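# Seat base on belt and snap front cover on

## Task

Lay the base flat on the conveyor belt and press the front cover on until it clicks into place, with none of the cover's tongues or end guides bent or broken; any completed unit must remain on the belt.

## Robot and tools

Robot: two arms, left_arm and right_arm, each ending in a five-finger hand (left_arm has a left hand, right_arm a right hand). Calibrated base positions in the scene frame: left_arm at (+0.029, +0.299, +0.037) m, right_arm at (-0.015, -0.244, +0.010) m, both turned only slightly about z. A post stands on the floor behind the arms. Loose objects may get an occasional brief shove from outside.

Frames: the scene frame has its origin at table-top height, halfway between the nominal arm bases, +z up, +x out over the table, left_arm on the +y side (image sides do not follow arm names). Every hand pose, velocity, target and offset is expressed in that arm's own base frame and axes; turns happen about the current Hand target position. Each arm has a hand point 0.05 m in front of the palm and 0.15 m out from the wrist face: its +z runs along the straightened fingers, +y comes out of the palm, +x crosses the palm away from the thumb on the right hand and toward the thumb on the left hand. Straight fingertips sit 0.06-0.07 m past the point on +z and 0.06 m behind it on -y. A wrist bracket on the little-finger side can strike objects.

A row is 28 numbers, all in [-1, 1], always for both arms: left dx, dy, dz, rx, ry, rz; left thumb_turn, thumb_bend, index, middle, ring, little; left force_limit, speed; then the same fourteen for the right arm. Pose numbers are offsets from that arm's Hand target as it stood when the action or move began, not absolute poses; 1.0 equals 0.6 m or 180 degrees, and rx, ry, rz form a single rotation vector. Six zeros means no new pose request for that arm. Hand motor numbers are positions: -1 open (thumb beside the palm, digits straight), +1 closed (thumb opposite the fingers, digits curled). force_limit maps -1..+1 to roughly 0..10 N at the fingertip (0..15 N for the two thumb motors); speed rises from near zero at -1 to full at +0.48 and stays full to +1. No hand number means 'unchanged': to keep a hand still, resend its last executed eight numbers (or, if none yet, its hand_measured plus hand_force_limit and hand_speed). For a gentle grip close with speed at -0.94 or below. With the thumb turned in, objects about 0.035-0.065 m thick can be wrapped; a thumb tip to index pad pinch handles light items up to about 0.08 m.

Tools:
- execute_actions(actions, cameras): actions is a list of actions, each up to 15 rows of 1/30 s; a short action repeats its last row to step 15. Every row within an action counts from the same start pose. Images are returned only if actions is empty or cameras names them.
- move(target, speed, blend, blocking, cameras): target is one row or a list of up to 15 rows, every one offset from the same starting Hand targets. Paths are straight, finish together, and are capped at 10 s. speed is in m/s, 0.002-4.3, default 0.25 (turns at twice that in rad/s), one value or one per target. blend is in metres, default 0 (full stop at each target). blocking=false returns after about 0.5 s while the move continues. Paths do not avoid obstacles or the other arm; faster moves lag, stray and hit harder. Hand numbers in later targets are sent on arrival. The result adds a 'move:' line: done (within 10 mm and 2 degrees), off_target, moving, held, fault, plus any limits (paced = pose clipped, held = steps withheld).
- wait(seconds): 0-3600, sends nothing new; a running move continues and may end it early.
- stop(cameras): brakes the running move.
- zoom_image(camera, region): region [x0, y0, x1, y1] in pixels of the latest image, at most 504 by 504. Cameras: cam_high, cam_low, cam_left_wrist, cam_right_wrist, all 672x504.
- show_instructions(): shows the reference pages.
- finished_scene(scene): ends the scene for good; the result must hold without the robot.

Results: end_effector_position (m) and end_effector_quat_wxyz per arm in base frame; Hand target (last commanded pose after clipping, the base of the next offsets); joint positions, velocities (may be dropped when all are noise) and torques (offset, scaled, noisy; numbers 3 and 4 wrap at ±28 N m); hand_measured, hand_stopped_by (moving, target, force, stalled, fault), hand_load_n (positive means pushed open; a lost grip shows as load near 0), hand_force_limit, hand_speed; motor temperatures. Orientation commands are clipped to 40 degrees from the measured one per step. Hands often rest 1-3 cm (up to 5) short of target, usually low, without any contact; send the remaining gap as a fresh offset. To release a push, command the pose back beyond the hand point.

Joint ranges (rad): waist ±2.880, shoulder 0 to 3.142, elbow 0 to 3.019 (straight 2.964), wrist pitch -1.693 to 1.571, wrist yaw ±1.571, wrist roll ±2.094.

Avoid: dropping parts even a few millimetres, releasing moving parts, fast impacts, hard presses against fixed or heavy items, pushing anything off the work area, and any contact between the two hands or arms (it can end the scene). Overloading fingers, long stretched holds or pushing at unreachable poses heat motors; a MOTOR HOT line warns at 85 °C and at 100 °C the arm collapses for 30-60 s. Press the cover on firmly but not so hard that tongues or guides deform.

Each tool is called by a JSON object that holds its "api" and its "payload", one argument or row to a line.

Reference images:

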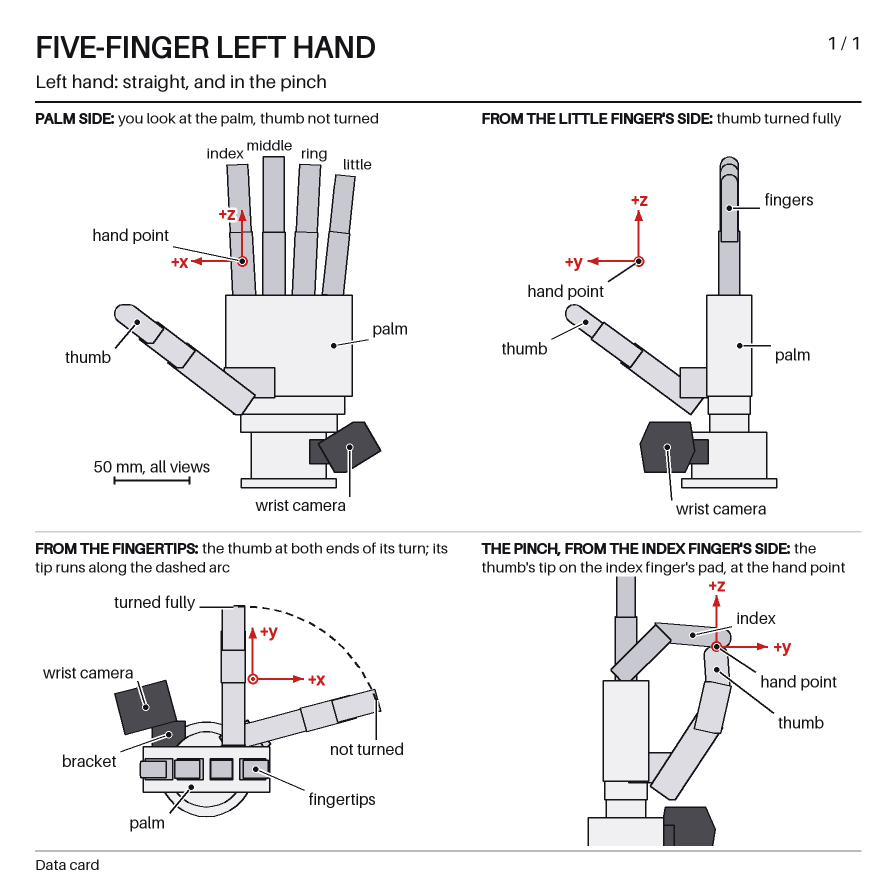

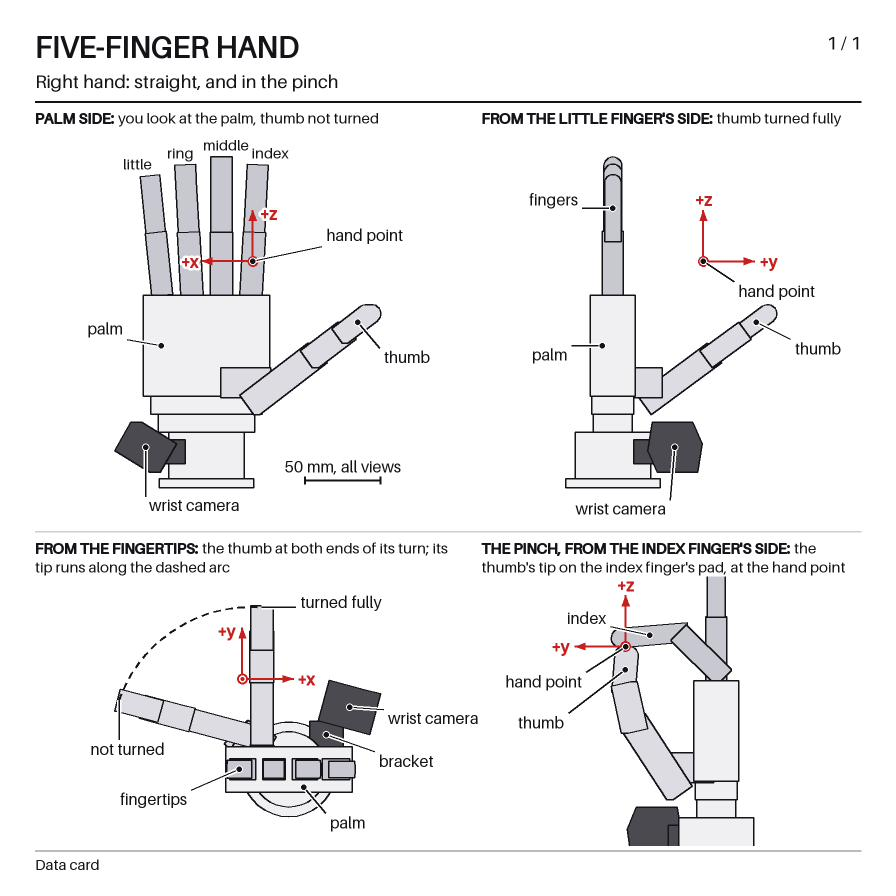

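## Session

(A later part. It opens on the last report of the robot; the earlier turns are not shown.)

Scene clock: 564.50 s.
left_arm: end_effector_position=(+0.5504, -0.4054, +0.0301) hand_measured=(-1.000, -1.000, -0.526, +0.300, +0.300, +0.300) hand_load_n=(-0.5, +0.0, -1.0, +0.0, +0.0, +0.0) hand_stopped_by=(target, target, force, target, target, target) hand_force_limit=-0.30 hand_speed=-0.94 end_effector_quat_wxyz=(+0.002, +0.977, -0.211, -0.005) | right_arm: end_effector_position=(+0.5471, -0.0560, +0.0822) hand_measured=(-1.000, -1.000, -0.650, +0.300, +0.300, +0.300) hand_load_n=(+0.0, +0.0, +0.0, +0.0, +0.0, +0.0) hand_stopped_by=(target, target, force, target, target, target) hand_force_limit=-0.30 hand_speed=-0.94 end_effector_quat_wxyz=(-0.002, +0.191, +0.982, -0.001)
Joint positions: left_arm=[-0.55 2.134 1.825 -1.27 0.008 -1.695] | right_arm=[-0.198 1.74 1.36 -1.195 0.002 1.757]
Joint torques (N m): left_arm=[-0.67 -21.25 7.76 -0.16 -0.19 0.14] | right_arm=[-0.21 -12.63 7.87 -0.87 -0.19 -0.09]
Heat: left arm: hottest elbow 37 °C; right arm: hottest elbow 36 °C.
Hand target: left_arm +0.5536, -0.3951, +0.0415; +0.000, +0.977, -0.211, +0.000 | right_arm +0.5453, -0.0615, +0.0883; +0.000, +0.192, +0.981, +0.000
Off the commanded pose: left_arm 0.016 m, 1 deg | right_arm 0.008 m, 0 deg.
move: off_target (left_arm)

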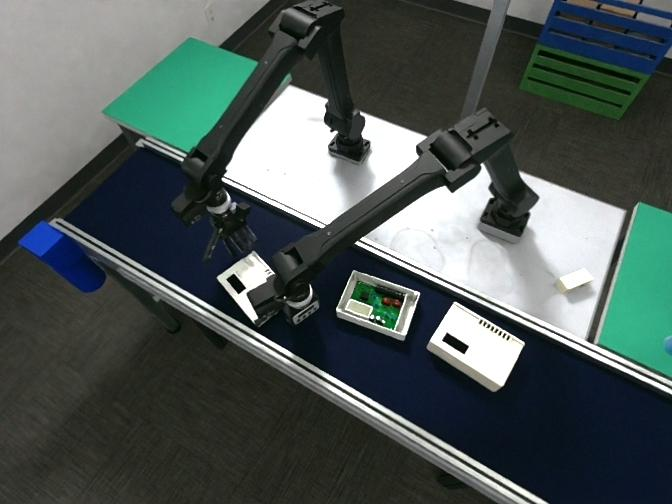

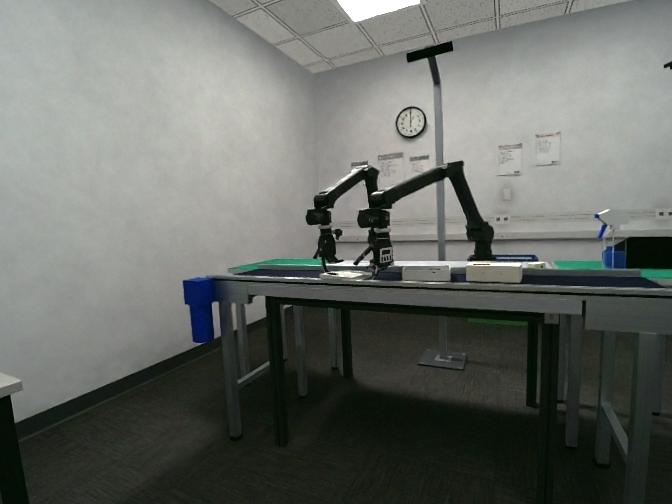

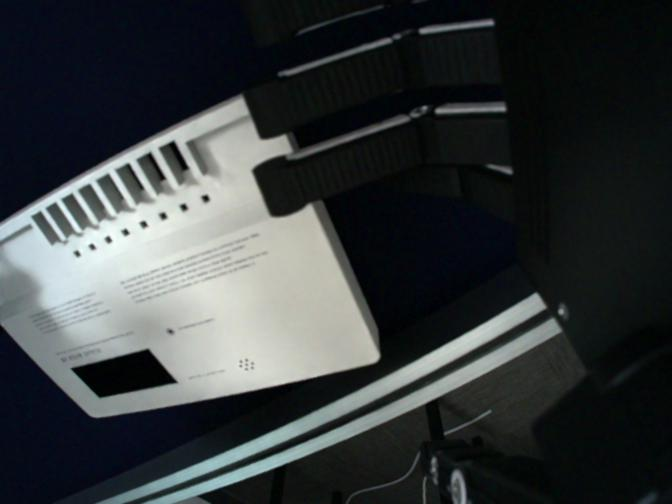

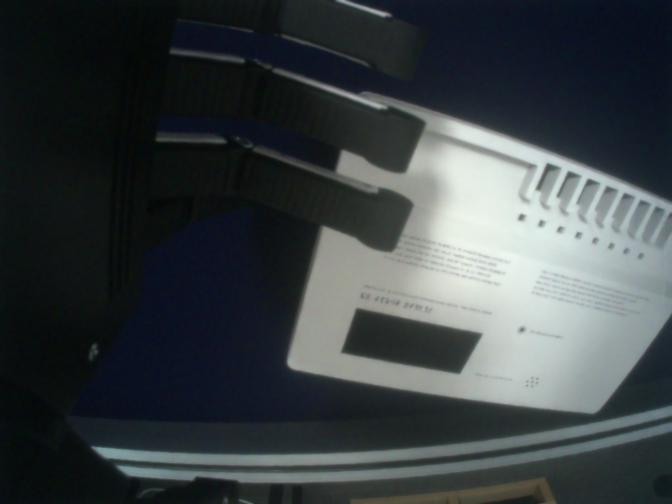

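{"api": "move", "payload": {
  "target": [
    [0,0,0.03,0,0,0,-1,-1,-0.3,0.3,0.3,0.3,-0.3,-0.6,0,0,0.03,0,0,0,-1,-1,-0.3,0.3,0.3,0.3,-0.3,-0.6],
    [0.01,0.025,0.13,0,0,0,-1,-1,-0.8,-0.8,-0.8,-0.8,-0.3,-0.5,-0.01,-0.025,0.13,0,0,0,-1,-1,-0.8,-0.8,-0.8,-0.8,-0.3,-0.5]
  ],
  "speed": 0.08,
  "cameras": ["all"]
}}

Scene clock: 571.50 s.
left_arm: end_effector_position=(+0.5424, -0.3788, +0.0875) hand_measured=(-1.000, -1.000, -0.800, -0.800, -0.800, -0.800) hand_load_n=(+0.0, +0.0, +0.0, +0.0, +0.0, +0.0) hand_stopped_by=(target, target, target, target, target, target) hand_force_limit=-0.30 hand_speed=-0.50 end_effector_quat_wxyz=(-0.008, +0.977, -0.209, -0.029) | right_arm: end_effector_position=(+0.5304, -0.0684, +0.1481) hand_measured=(-1.000, -1.000, -0.800, -0.800, -0.800, -0.800) hand_load_n=(+0.0, +0.0, +0.0, +0.0, +0.0, +0.0) hand_stopped_by=(target, target, target, target, target, target) hand_force_limit=-0.30 hand_speed=-0.50 end_effector_quat_wxyz=(-0.016, +0.190, +0.982, -0.001)
Joint positions: left_arm=[-0.522 2.072 1.881 -1.439 0.002 -1.671] | right_arm=[-0.229 1.673 1.455 -1.385 0.002 1.725]
Joint torques (N m): left_arm=[-0.85 -20.48 13.01 -0.29 -0.02 0.14] | right_arm=[-0.09 -11.75 11.44 -1.01 -0.16 -0.09]
Heat: left arm: hottest elbow 37 °C; right arm: hottest elbow 36 °C.
Hand target: left_arm +0.5595, -0.3803, +0.1198; +0.000, +0.977, -0.212, +0.000 | right_arm +0.5393, -0.0765, +0.1661; +0.000, +0.191, +0.982, +0.000
Off the commanded pose: left_arm 0.036 m, 3 deg | right_arm 0.022 m, 2 deg.
move: off_target (left_arm, right_arm); target 2's new numbers were sent with left_arm's hand 0.036 m and 3 deg from that target

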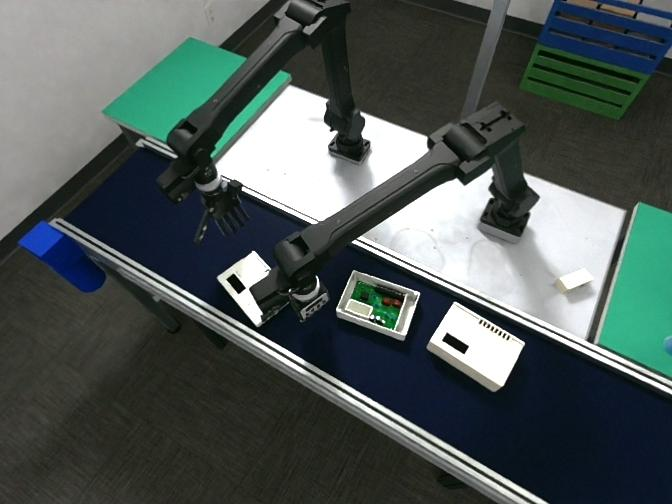

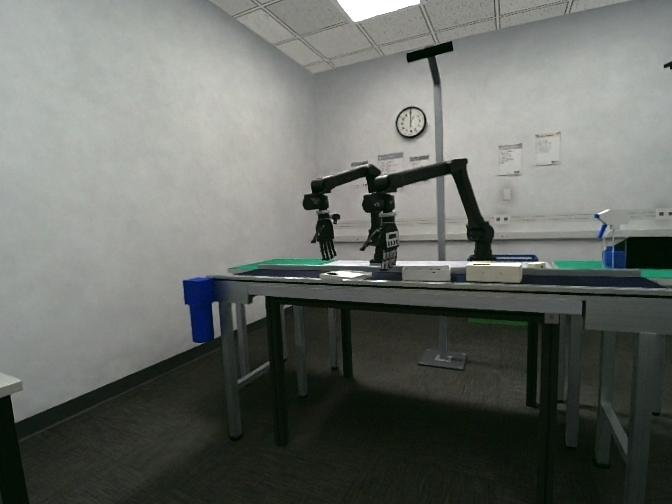

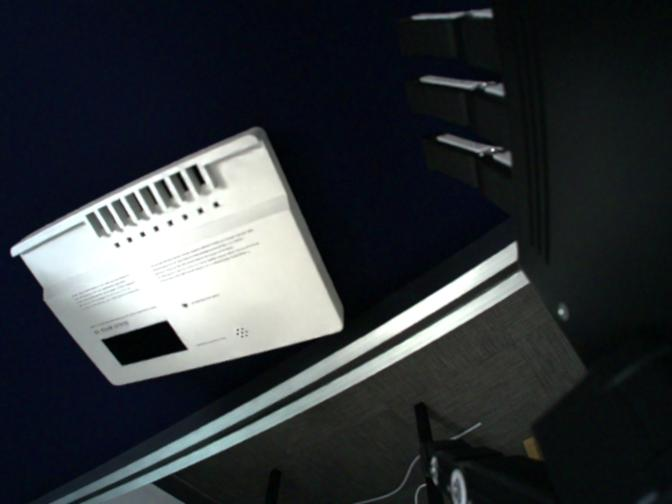

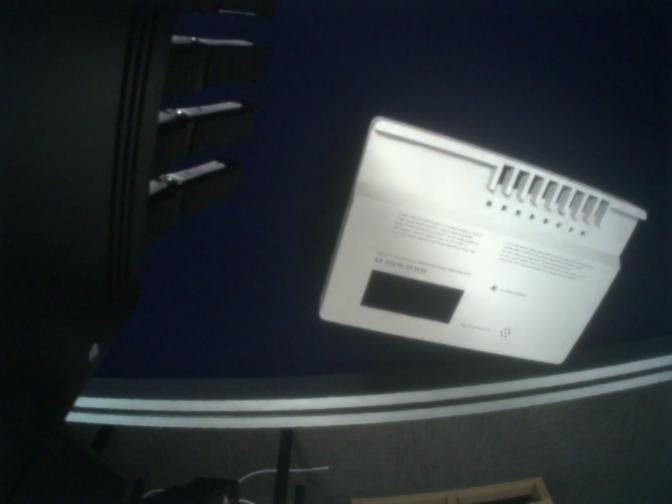

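{"api": "move", "payload": {
  "target": [0.0228,-0.1265,-0.05,0,0,0.008,-1,-1,-0.8,-0.8,-0.8,-0.8,-0.3,-0.5,0.1137,0.0468,-0.06,0,0,0.011,-1,-1,-0.8,-0.8,-0.8,-0.8,-0.3,-0.5],
  "speed": 0.08,
  "cameras": ["cam_low","cam_left_wrist","cam_right_wrist"]
}}

{"api": "zoom_image", "payload": {
  "camera": "cam_low",
  "region": [310, 240, 390, 290]
}}

Scene clock: 590.17 s.
left_arm: end_effector_position=(+0.5633, -0.4442, +0.0740) hand_measured=(-1.000, -1.000, -0.800, -0.800, -0.800, -0.800) hand_load_n=(+0.0, +0.0, -0.5, +0.0, +0.0, +0.5) hand_stopped_by=(target, target, target, target, target, target) hand_force_limit=-0.30 hand_speed=-0.50 end_effector_quat_wxyz=(-0.005, +0.979, -0.203, -0.016) | right_arm: end_effector_position=(+0.5898, -0.0510, +0.1203) hand_measured=(-1.000, -1.000, -0.800, -0.800, -0.800, -0.800) hand_load_n=(+0.0, +0.0, +0.0, +0.0, +0.0, +0.0) hand_stopped_by=(target, target, target, target, target, target) hand_force_limit=-0.30 hand_speed=-0.50 end_effector_quat_wxyz=(-0.019, +0.174, +0.985, -0.001)
Joint positions: left_arm=[-0.592 2.218 2.092 -1.479 0.002 -1.753] | right_arm=[-0.176 1.838 1.605 -1.375 0.001 1.745]
Joint torques (N m): left_arm=[-2.08 -19.9 13.41 -0.24 0.04 -0.19] | right_arm=[1.61 -12.63 11.51 -0.23 -0.16 0.09]
Heat: left arm: hottest elbow 40 °C; right arm: hottest elbow 37 °C.
Hand target: left_arm +0.5732, -0.4561, +0.0897; +0.000, +0.980, -0.199, +0.000 | right_arm +0.6074, -0.0482, +0.1301; +0.000, +0.174, +0.985, +0.000
Off the commanded pose: left_arm 0.022 m, 2 deg | right_arm 0.020 m, 2 deg.
move: off_target (left_arm, right_arm)

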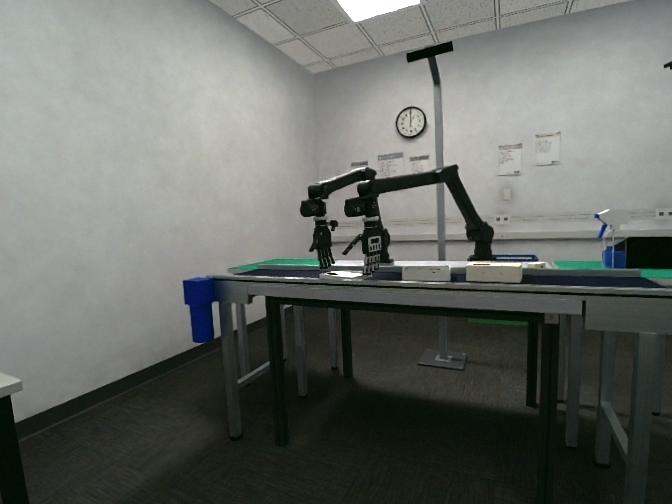

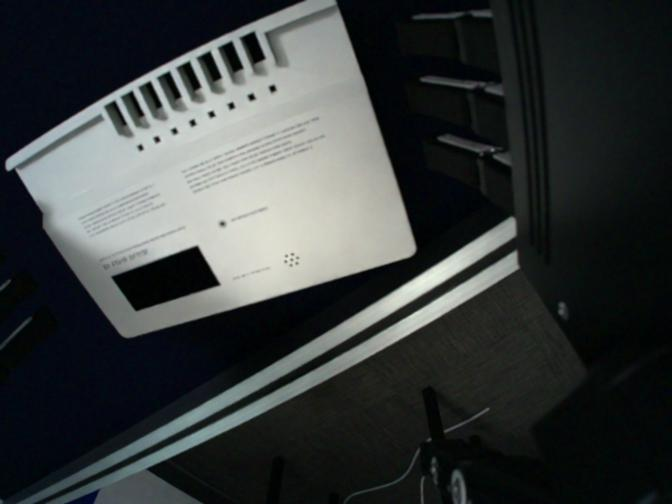

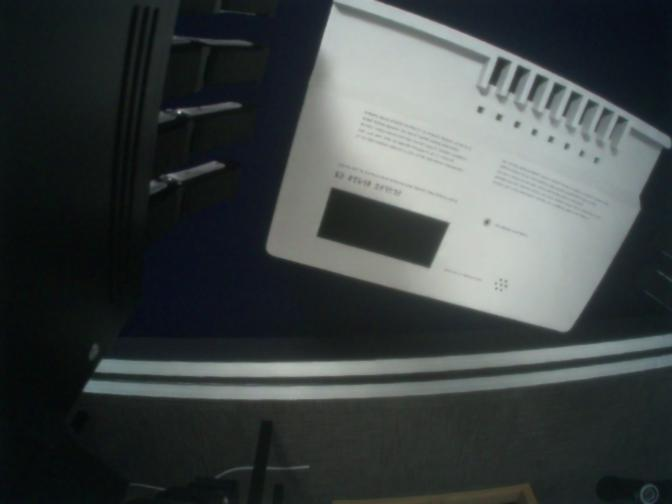

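Scaled by 6.300 from the camera's image (finer frame: 960x720).

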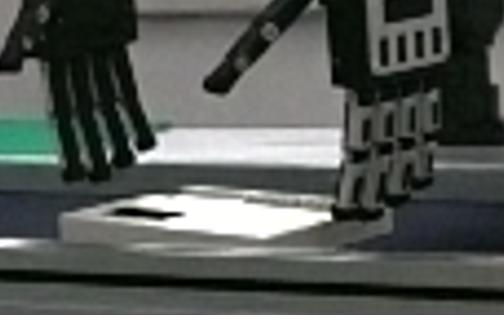

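{"api": "move", "payload": {
  "target": [0.006,-0.002,-0.07,0,0,0,-1,-1,-0.8,-0.8,-0.8,-0.8,-0.3,-0.5,0.006,-0.002,-0.07,0,0,0,-1,-1,-0.8,-0.8,-0.8,-0.8,-0.3,-0.5],
  "speed": 0.05,
  "cameras": ["cam_low","cam_left_wrist","cam_right_wrist"]
}}

{"api": "zoom_image", "payload": {
  "camera": "cam_low",
  "region": [310, 240, 390, 290]
}}

Scene clock: 594.23 s.
left_arm: end_effector_position=(+0.5759, -0.4527, +0.0510) hand_measured=(-1.000, -1.000, -0.800, -0.800, -0.800, -0.800) hand_load_n=(+0.0, +0.0, +0.0, +0.0, +0.0, +0.0) hand_stopped_by=(target, target, target, target, target, target) hand_force_limit=-0.30 hand_speed=-0.50 end_effector_quat_wxyz=(+0.000, +0.979, -0.203, -0.003) | right_arm: end_effector_position=(+0.6083, -0.0543, +0.0961) hand_measured=(-1.000, -1.000, -0.800, -0.800, -0.800, -0.800) hand_load_n=(+0.0, +0.0, +0.0, +0.0, +0.0, +0.0) hand_stopped_by=(target, target, target, target, target, target) hand_force_limit=-0.30 hand_speed=-0.50 end_effector_quat_wxyz=(+0.002, +0.174, +0.985, -0.001)
Joint positions: left_arm=[-0.592 2.255 2.092 -1.413 0.002 -1.753] | right_arm=[-0.176 1.875 1.591 -1.283 0.001 1.745]
Joint torques (N m): left_arm=[-1.96 -20.89 9.06 0.53 0.01 -0.19] | right_arm=[1.49 -13.1 7.72 -0.03 -0.13 0.08]
Heat: left arm: hottest elbow 39 °C; right arm: hottest elbow 38 °C.
Hand target: left_arm +0.5768, -0.4574, +0.0476; +0.000, +0.980, -0.199, +0.000 | right_arm +0.6112, -0.0495, +0.0883; +0.000, +0.174, +0.985, +0.000
Off the commanded pose: left_arm 0.006 m, 1 deg | right_arm 0.010 m, 0 deg.
move: done

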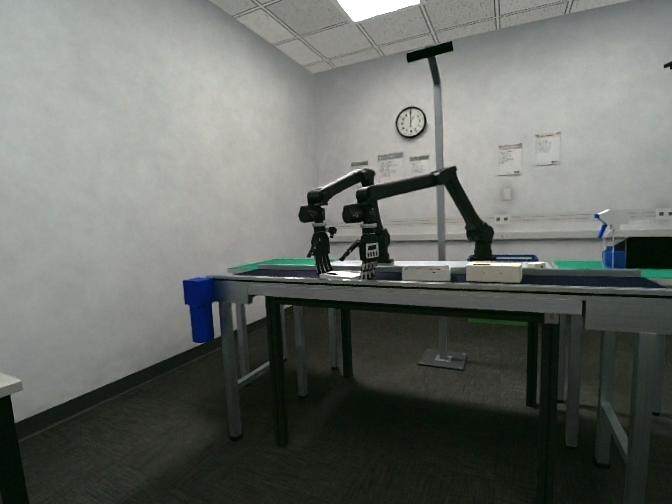

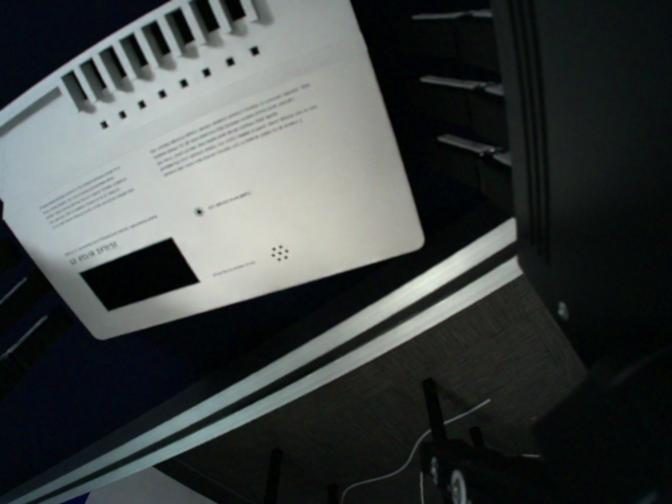

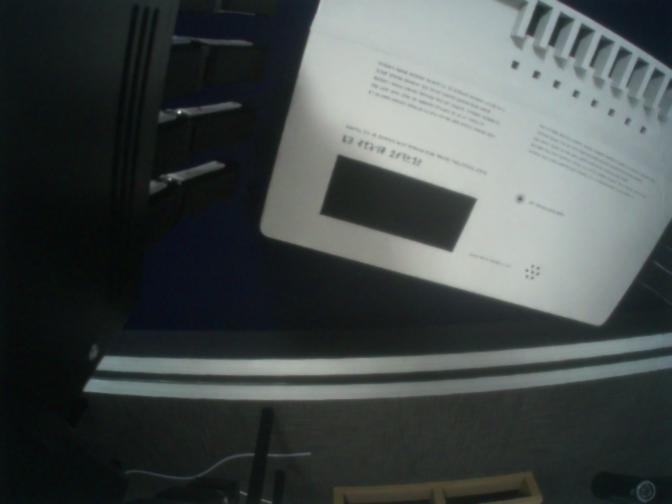

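Scaled by 6.300 from the camera's image (finer frame: 960x720).

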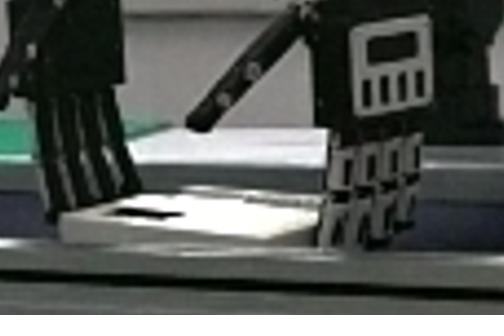

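{"api": "move", "payload": {
  "target": [
    [0.018,-0.008,0.06,0,0,0,-1,-1,-0.8,-0.8,-0.8,-0.8,-0.3,-0.5,0.0095,-0.003,0.06,0,0,0,-1,-1,-0.8,-0.8,-0.8,-0.8,-0.3,-0.5],
    [0.018,-0.008,0.012,0,0,0,-1,-1,-0.8,-0.8,-0.8,-0.8,-0.3,-0.5,0.0095,-0.003,0.002,0,0,0,-1,-1,-0.8,-0.8,-0.8,-0.8,-0.3,-0.5]
  ],
  "speed": 0.05,
  "cameras": ["cam_low","cam_left_wrist","cam_right_wrist"]
}}

{"api": "zoom_image", "payload": {
  "camera": "cam_low",
  "region": [310, 240, 390, 290]
}}

Scene clock: 605.63 s.
left_arm: end_effector_position=(+0.5868, -0.4600, +0.0608) hand_measured=(-1.000, -1.000, -0.800, -0.800, -0.800, -0.800) hand_load_n=(+0.0, +0.0, +0.5, +0.0, +0.0, +0.0) hand_stopped_by=(target, target, target, target, target, target) hand_force_limit=-0.30 hand_speed=-0.50 end_effector_quat_wxyz=(+0.001, +0.979, -0.203, +0.000) | right_arm: end_effector_position=(+0.6138, -0.0553, +0.0967) hand_measured=(-1.000, -1.000, -0.800, -0.800, -0.800, -0.800) hand_load_n=(+0.0, +0.0, +0.0, +0.0, +0.0, +0.0) hand_stopped_by=(target, target, target, target, target, target) hand_force_limit=-0.30 hand_speed=-0.50 end_effector_quat_wxyz=(+0.001, +0.174, +0.985, -0.001)
Joint positions: left_arm=[-0.592 2.291 2.182 -1.462 0.002 -1.753] | right_arm=[-0.176 1.89 1.615 -1.294 0.001 1.745]
Joint torques (N m): left_arm=[-1.73 -20.78 8.7 0.51 0.01 -0.15] | right_arm=[1.44 -12.98 7.8 -0.08 -0.14 0.07]
Heat: left arm: hottest elbow 38 °C; right arm: hottest elbow 37 °C.
Hand target: left_arm +0.5876, -0.4622, +0.0549; +0.000, +0.980, -0.199, +0.000 | right_arm +0.6167, -0.0512, +0.0894; +0.000, +0.174, +0.985, +0.000
Off the commanded pose: left_arm 0.006 m, 0 deg | right_arm 0.009 m, 0 deg.
move: done

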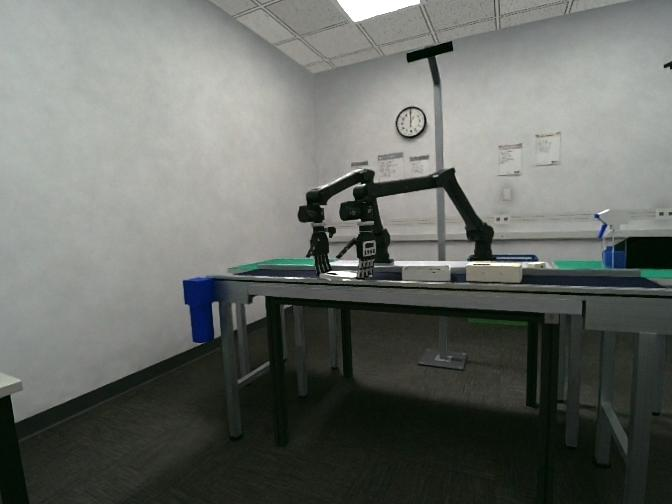

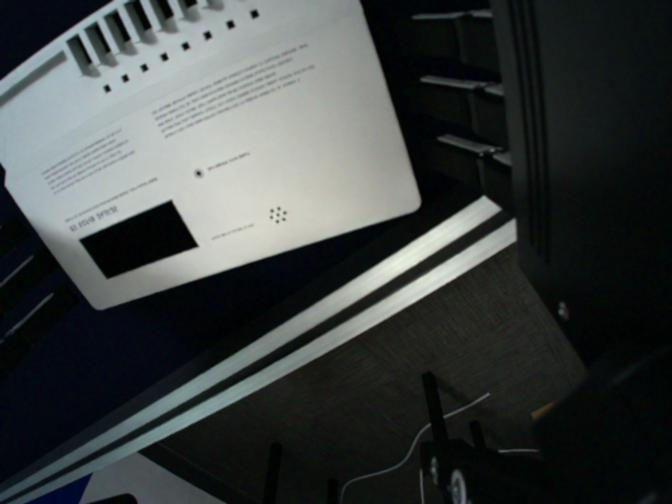

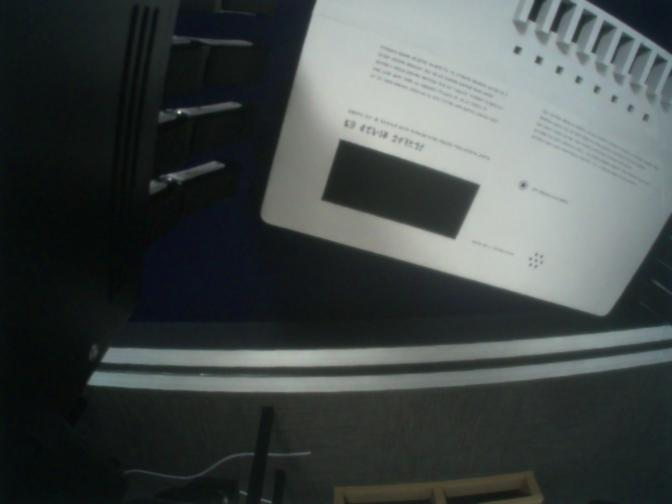

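Scaled by 6.300 from the camera's image (finer frame: 960x720).

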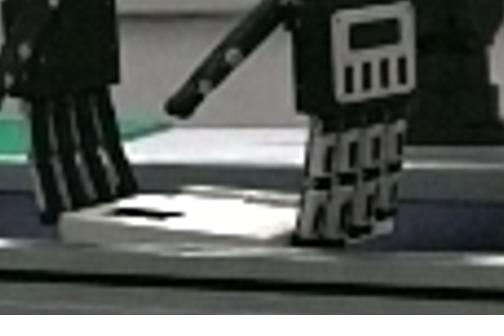

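{"api": "execute_actions", "payload": {
  "actions": [
    [[0,0,0,0,0,0,-1,-1,-0.8,-0.8,-0.8,-0.8,-0.6,-0.9,0,0,0,0,0,0,-1,-1,-0.66,-0.66,-0.66,-0.66,-0.6,-0.85]],
    [[0,0,0,0,0,0,-1,-1,-0.8,-0.8,-0.8,-0.8,-0.6,-0.9,0,0,0,0,0,0,-1,-1,-0.66,-0.66,-0.66,-0.66,-0.6,-0.85]],
    [[0,0,0,0,0,0,-1,-1,-0.3,-0.3,-0.3,-0.3,-0.6,-0.94,0,0,0,0,0,0,-1,-1,-0.3,-0.3,-0.3,-0.3,-0.6,-0.94]],
    [[0,0,0,0,0,0,-1,-1,-0.3,-0.3,-0.3,-0.3,-0.6,-0.94,0,0,0,0,0,0,-1,-1,-0.3,-0.3,-0.3,-0.3,-0.6,-0.94]],
    [[0,0,0,0,0,0,-1,-1,-0.3,-0.3,-0.3,-0.3,-0.6,-0.94,0,0,0,0,0,0,-1,-1,-0.3,-0.3,-0.3,-0.3,-0.6,-0.94]]
  ],
  "cameras": ["cam_low","cam_left_wrist","cam_right_wrist"]
}}

{"api": "zoom_image", "payload": {
  "camera": "cam_low",
  "region": [310, 240, 390, 290]
}}

Scene clock: 613.77 s.
left_arm: end_effector_position=(+0.5889, -0.4566, +0.0574) hand_measured=(-1.000, -1.000, -0.598, -0.626, -0.548, -0.300) hand_load_n=(+0.0, +0.0, +0.5, +0.0, +2.5, +0.0) hand_stopped_by=(target, target, force, force, force, target) hand_force_limit=-0.60 hand_speed=-0.94 end_effector_quat_wxyz=(-0.006, +0.979, -0.202, +0.000) | right_arm: end_effector_position=(+0.6136, -0.0577, +0.0961) hand_measured=(-1.000, -1.000, -0.486, -0.548, -0.300, -0.300) hand_load_n=(+0.0, +0.0, +2.0, +1.0, +0.0, +0.0) hand_stopped_by=(target, target, force, force, target, target) hand_force_limit=-0.60 hand_speed=-0.94 end_effector_quat_wxyz=(+0.001, +0.176, +0.984, -0.006)
Joint positions: left_arm=[-0.59 2.295 2.182 -1.462 -0.011 -1.754] | right_arm=[-0.176 1.89 1.615 -1.294 0.013 1.748]
Joint torques (N m): left_arm=[-1.9 -21.25 8.68 0.5 0.53 -0.14] | right_arm=[1.38 -13.22 7.84 -0.08 -0.63 0.04]
Heat: left arm: hottest elbow 37 °C; right arm: hottest elbow 37 °C.
Hand target: left_arm +0.5876, -0.4621, +0.0549; +0.000, +0.980, -0.199, +0.000 | right_arm +0.6167, -0.0512, +0.0894; +0.000, +0.174, +0.985, +0.000
Off the commanded pose: left_arm 0.006 m, 1 deg | right_arm 0.010 m, 1 deg.

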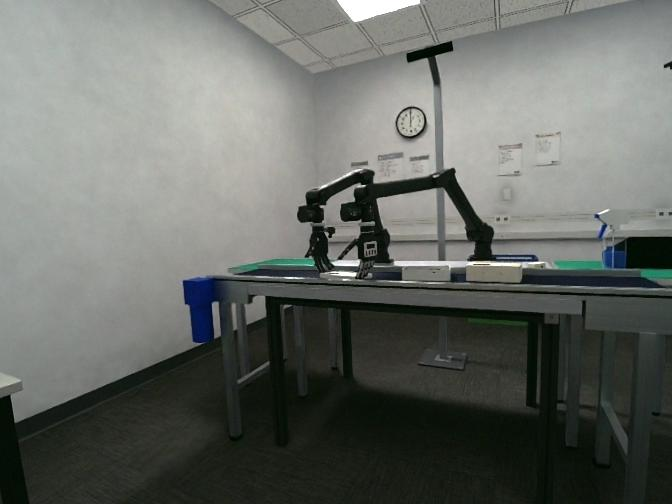

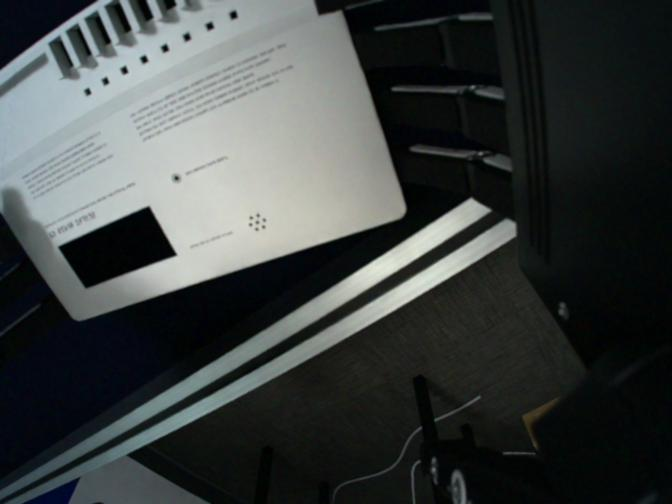

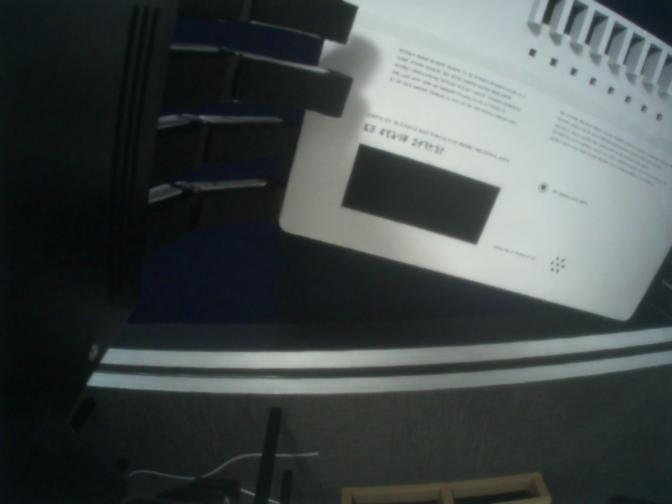

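Scaled by 6.300 from the camera's image (finer frame: 960x720).

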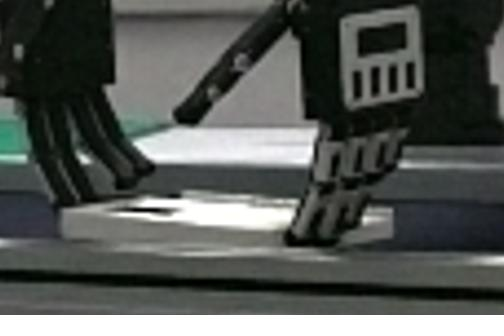

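{"api": "move", "payload": {
  "target": [
    [0,0,0,0,0,0,-1,-1,-0.8,-0.8,-0.8,-0.8,-0.6,-0.8,0,0,0,0,0,0,-1,-1,-0.8,-0.8,-0.8,-0.8,-0.6,-0.8],
    [0,0,-0.015,0,0,0,-1,-1,-0.8,-0.8,-0.8,-0.8,-0.6,-0.8,0,0,-0.02,0,0,0,-1,-1,-0.8,-0.8,-0.8,-0.8,-0.6,-0.8]
  ],
  "speed": 0.03,
  "cameras": ["cam_low","cam_left_wrist","cam_right_wrist"]
}}

{"api": "zoom_image", "payload": {
  "camera": "cam_low",
  "region": [310, 240, 390, 290]
}}

Scene clock: 622.10 s.
left_arm: end_effector_position=(+0.5888, -0.4584, +0.0522) hand_measured=(-1.000, -1.000, -0.800, -0.800, -0.800, -0.800) hand_load_n=(+0.0, +0.0, +0.0, +0.0, +0.0, +0.0) hand_stopped_by=(target, target, target, target, target, target) hand_force_limit=-0.60 hand_speed=-0.80 end_effector_quat_wxyz=(-0.001, +0.979, -0.202, +0.002) | right_arm: end_effector_position=(+0.6147, -0.0538, +0.0863) hand_measured=(-1.000, -1.000, -0.800, -0.800, -0.800, -0.800) hand_load_n=(+0.0, +0.0, +0.0, +0.0, +0.0, +0.5) hand_stopped_by=(target, target, target, target, target, target) hand_force_limit=-0.60 hand_speed=-0.80 end_effector_quat_wxyz=(+0.002, +0.175, +0.985, +0.000)
Joint positions: left_arm=[-0.59 2.295 2.168 -1.441 -0.003 -1.754] | right_arm=[-0.174 1.898 1.597 -1.266 -0.001 1.748]
Joint torques (N m): left_arm=[-1.96 -20.6 8.42 0.54 0.22 -0.15] | right_arm=[1.2 -13.16 7.71 0.06 -0.05 0.04]
Motor temperatures (°C): left_arm=[27 33 37 21 19 21] | right_arm=[27 26 37 20 20 21]
Heat: left arm: hottest elbow 37 °C; right arm: hottest elbow 37 °C.
Hand target: left_arm +0.5877, -0.4621, +0.0458; +0.000, +0.980, -0.199, +0.000 | right_arm +0.6167, -0.0514, +0.0773; +0.000, +0.174, +0.985, +0.000
Off the commanded pose: left_arm 0.007 m, 0 deg | right_arm 0.010 m, 0 deg.
move: done

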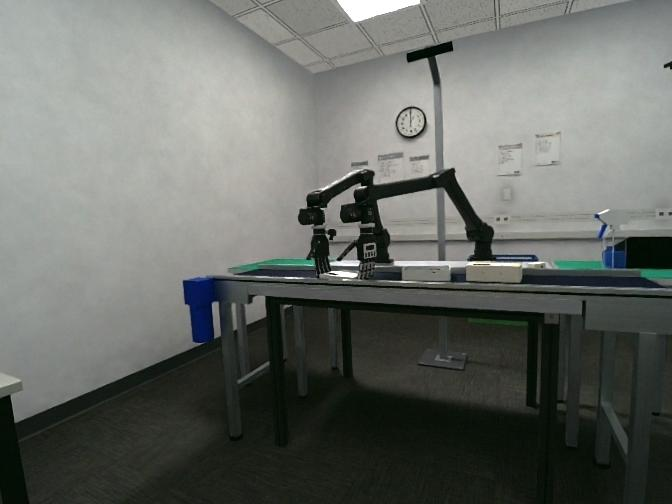

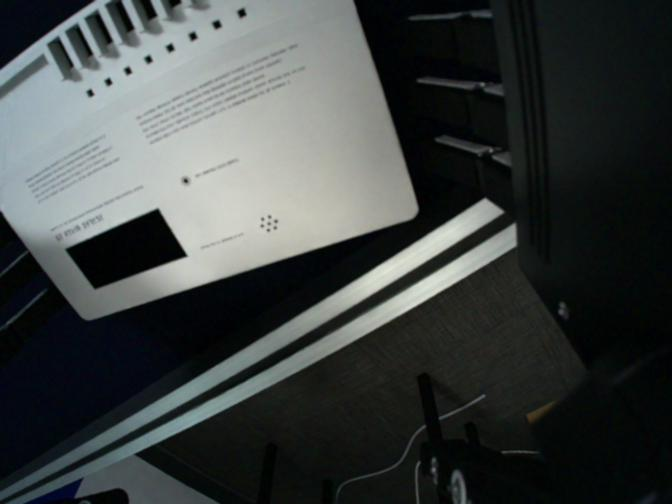

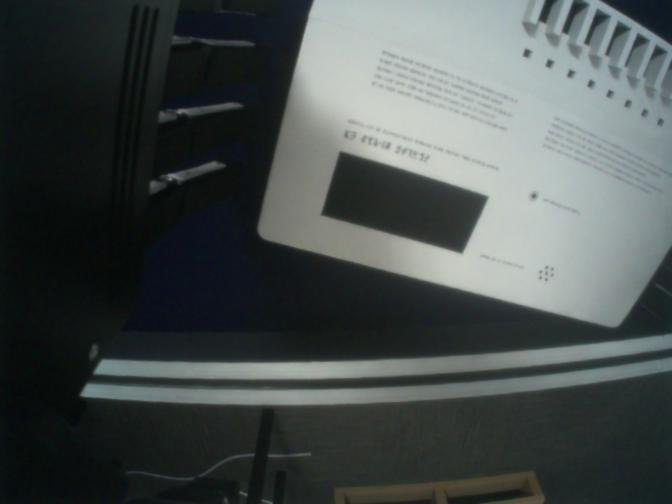

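Scaled by 6.300 from the camera's image (finer frame: 960x720).

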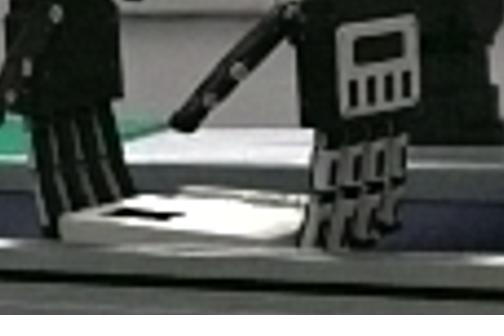

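{"api": "move", "payload": {
  "target": [0,0,-0.025,0,0,0,-1,-1,-0.8,-0.8,-0.8,-0.8,-0.6,-0.8,0,0,-0.012,0,0,0,-1,-1,-0.8,-0.8,-0.8,-0.8,-0.6,-0.8],
  "speed": 0.02,
  "cameras": ["cam_low"]
}}

{"api": "zoom_image", "payload": {
  "camera": "cam_low",
  "region": [310, 240, 390, 290]
}}

Scene clock: 624.97 s.
left_arm: end_effector_position=(+0.5890, -0.4586, +0.0439) hand_measured=(-1.000, -1.000, -0.800, -0.800, -0.800, -0.800) hand_load_n=(+0.0, +0.0, +0.0, +0.0, +0.0, +0.0) hand_stopped_by=(target, target, target, target, target, target) hand_force_limit=-0.60 hand_speed=-0.80 end_effector_quat_wxyz=(+0.000, +0.979, -0.202, +0.003) | right_arm: end_effector_position=(+0.6153, -0.0539, +0.0809) hand_measured=(-1.000, -1.000, -0.800, -0.800, -0.800, -0.800) hand_load_n=(+0.0, +0.0, +0.0, +0.0, +0.0, +0.0) hand_stopped_by=(target, target, target, target, target, target) hand_force_limit=-0.60 hand_speed=-0.80 end_effector_quat_wxyz=(+0.004, +0.175, +0.985, +0.000)
Joint positions: left_arm=[-0.59 2.298 2.15 -1.418 -0.003 -1.754] | right_arm=[-0.174 1.902 1.588 -1.25 -0.001 1.748]
Joint torques (N m): left_arm=[-1.9 -20.54 7.73 0.98 0.18 -0.14] | right_arm=[1.32 -12.86 7.6 -0.03 -0.06 0.04]
Heat: left arm: hottest elbow 37 °C; right arm: hottest elbow 37 °C.
Hand target: left_arm +0.5877, -0.4622, +0.0308; +0.000, +0.980, -0.199, +0.000 | right_arm +0.6167, -0.0514, +0.0700; +0.000, +0.174, +0.985, +0.000
Off the commanded pose: left_arm 0.014 m, 0 deg | right_arm 0.011 m, 0 deg.
move: off_target (left_arm, right_arm)

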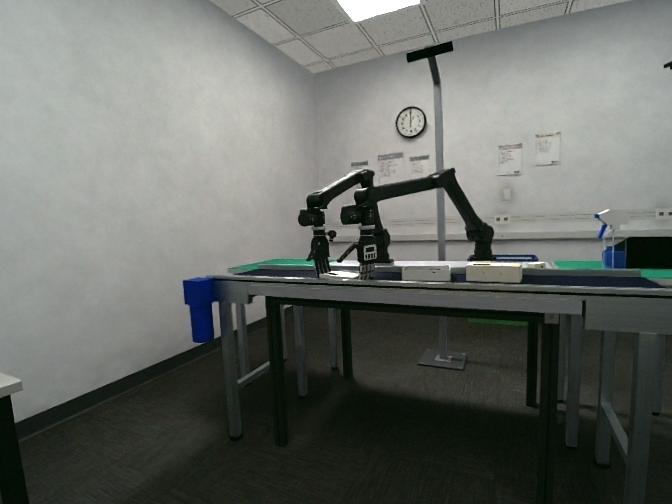

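Scaled by 6.300 from the camera's image (finer frame: 960x720).

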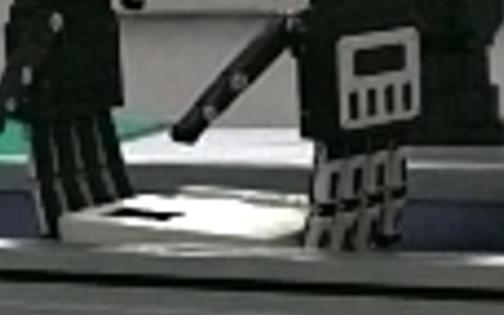

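{"api": "move", "payload": {
  "target": [0,0,0.016,0,0,0,-1,-1,-0.75,-0.75,-0.75,-0.75,-0.6,-0.8,0,0,0.01,0,0,0,-1,-1,-0.7,-0.7,-0.7,-0.7,-0.6,-0.8],
  "speed": 0.03,
  "cameras": ["cam_right_wrist"]
}}

{"api": "execute_actions", "payload": {
  "actions": [
    [[0,0,0,0,0,0,-1,-1,-0.35,-0.35,-0.35,-0.35,-0.6,-0.94,0,0,0,0,0,0,-1,-1,-0.35,-0.35,-0.35,-0.35,-0.6,-0.94]],
    [[0,0,0,0,0,0,-1,-1,-0.35,-0.35,-0.35,-0.35,-0.6,-0.94,0,0,0,0,0,0,-1,-1,-0.35,-0.35,-0.35,-0.35,-0.6,-0.94]],
    [[0,0,0,0,0,0,-1,-1,-0.35,-0.35,-0.35,-0.35,-0.6,-0.94,0,0,0,0,0,0,-1,-1,-0.35,-0.35,-0.35,-0.35,-0.6,-0.94]],
    [[0,0,0,0,0,0,-1,-1,-0.35,-0.35,-0.35,-0.35,-0.6,-0.94,0,0,0,0,0,0,-1,-1,-0.35,-0.35,-0.35,-0.35,-0.6,-0.94]]
  ],
  "cameras": ["cam_low","cam_left_wrist","cam_right_wrist"]
}}

{"api": "zoom_image", "payload": {
  "camera": "cam_low",
  "region": [310, 240, 390, 290]
}}

Scene clock: 629.77 s.
left_arm: end_effector_position=(+0.5893, -0.4579, +0.0438) hand_measured=(-1.000, -1.000, -0.750, -0.750, -0.750, -0.750) hand_load_n=(+0.0, +0.0, +0.0, +1.0, +0.0, +0.0) hand_stopped_by=(target, target, target, target, target, target) hand_force_limit=-0.60 hand_speed=-0.80 end_effector_quat_wxyz=(-0.002, +0.979, -0.202, +0.003) | right_arm: end_effector_position=(+0.6153, -0.0539, +0.0809) hand_measured=(-1.000, -1.000, -0.700, -0.700, -0.700, -0.700) hand_load_n=(+0.0, +0.0, +0.0, +0.0, +0.0, +0.0) hand_stopped_by=(target, target, target, target, target, target) hand_force_limit=-0.60 hand_speed=-0.80 end_effector_quat_wxyz=(+0.004, +0.175, +0.985, +0.000)
Joint positions: left_arm=[-0.589 2.298 2.15 -1.419 -0.005 -1.754] | right_arm=[-0.174 1.902 1.588 -1.25 -0.001 1.748]
Joint torques (N m): left_arm=[-1.96 -20.78 9.18 0.14 0.31 -0.15] | right_arm=[1.2 -13.27 8.38 -0.62 -0.06 0.04]
Heat: left arm: hottest elbow 36 °C; right arm: hottest elbow 37 °C.
Hand target: left_arm +0.5877, -0.4620, +0.0404; +0.000, +0.980, -0.199, +0.000 | right_arm +0.6167, -0.0514, +0.0761; +0.000, +0.174, +0.985, +0.000
Off the commanded pose: left_arm 0.006 m, 0 deg | right_arm 0.006 m, 0 deg.
move: done

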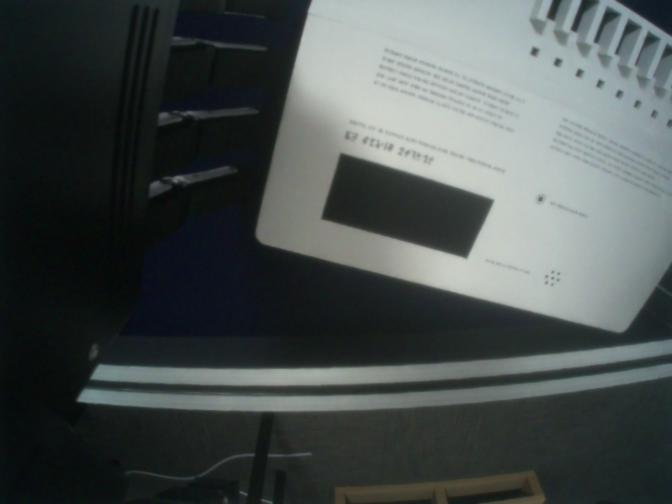

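Scene clock: 632.40 s.
left_arm: end_effector_position=(+0.5892, -0.4571, +0.0406) hand_measured=(-1.000, -1.000, -0.350, -0.350, -0.530, -0.418) hand_load_n=(+0.0, -0.5, +0.0, +0.5, +0.0, +0.0) hand_stopped_by=(target, target, target, target, force, force) hand_force_limit=-0.60 hand_speed=-0.94 end_effector_quat_wxyz=(-0.003, +0.979, -0.201, +0.001) | right_arm: end_effector_position=(+0.6150, -0.0553, +0.0805) hand_measured=(-1.000, -1.000, -0.492, -0.554, -0.532, -0.464) hand_load_n=(+0.0, +0.0, +0.5, +0.0, +0.5, +1.0) hand_stopped_by=(target, target, force, force, force, force) hand_force_limit=-0.60 hand_speed=-0.94 end_effector_quat_wxyz=(+0.004, +0.175, +0.985, -0.003)
Joint positions: left_arm=[-0.589 2.302 2.15 -1.419 -0.007 -1.754] | right_arm=[-0.174 1.902 1.588 -1.25 0.006 1.748]
Joint torques (N m): left_arm=[-1.96 -20.78 9.2 0.13 0.35 -0.14] | right_arm=[1.32 -13.27 8.36 -0.61 -0.35 0.04]
Heat: left arm: hottest elbow 37 °C; right arm: hottest elbow 37 °C.
Hand target: left_arm +0.5877, -0.4620, +0.0404; +0.000, +0.980, -0.199, +0.000 | right_arm +0.6167, -0.0514, +0.0760; +0.000, +0.174, +0.985, +0.000
Off the commanded pose: left_arm 0.005 m, 0 deg | right_arm 0.006 m, 1 deg.

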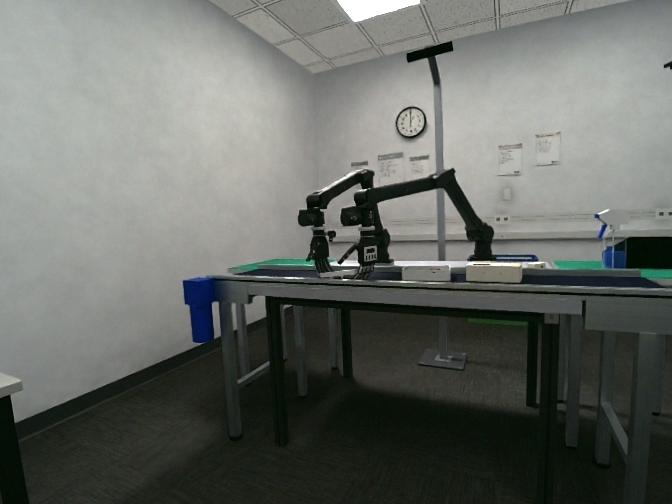

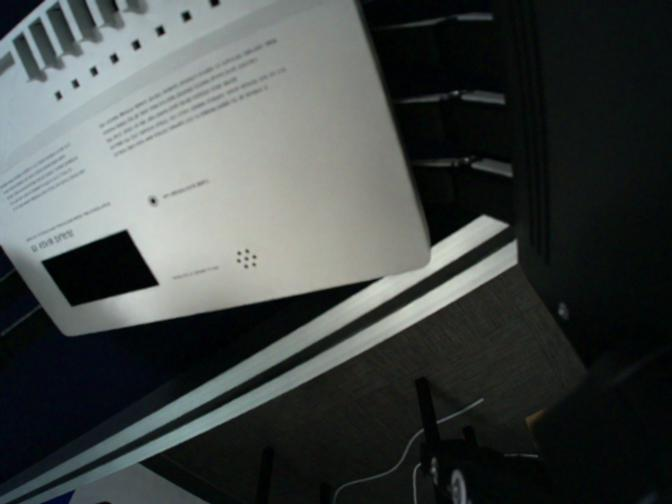

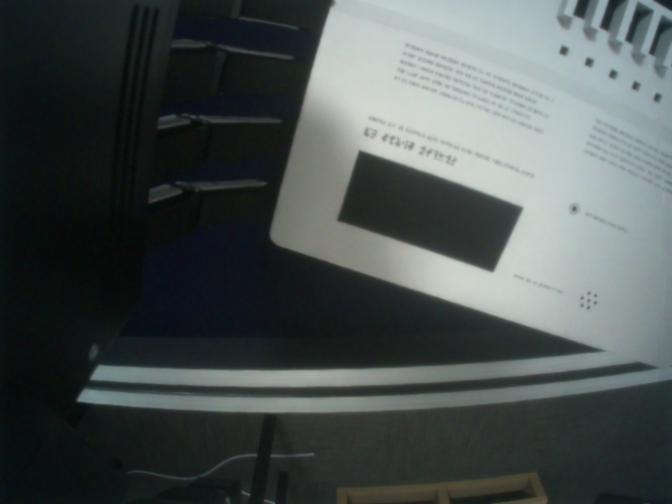

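Scaled by 6.300 from the camera's image (finer frame: 960x720).

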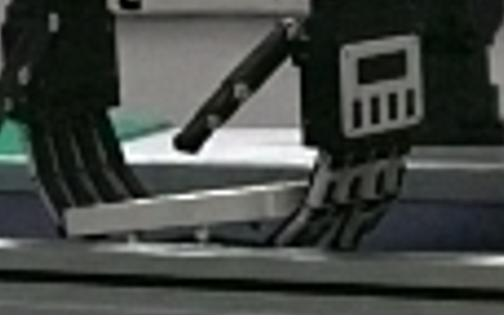

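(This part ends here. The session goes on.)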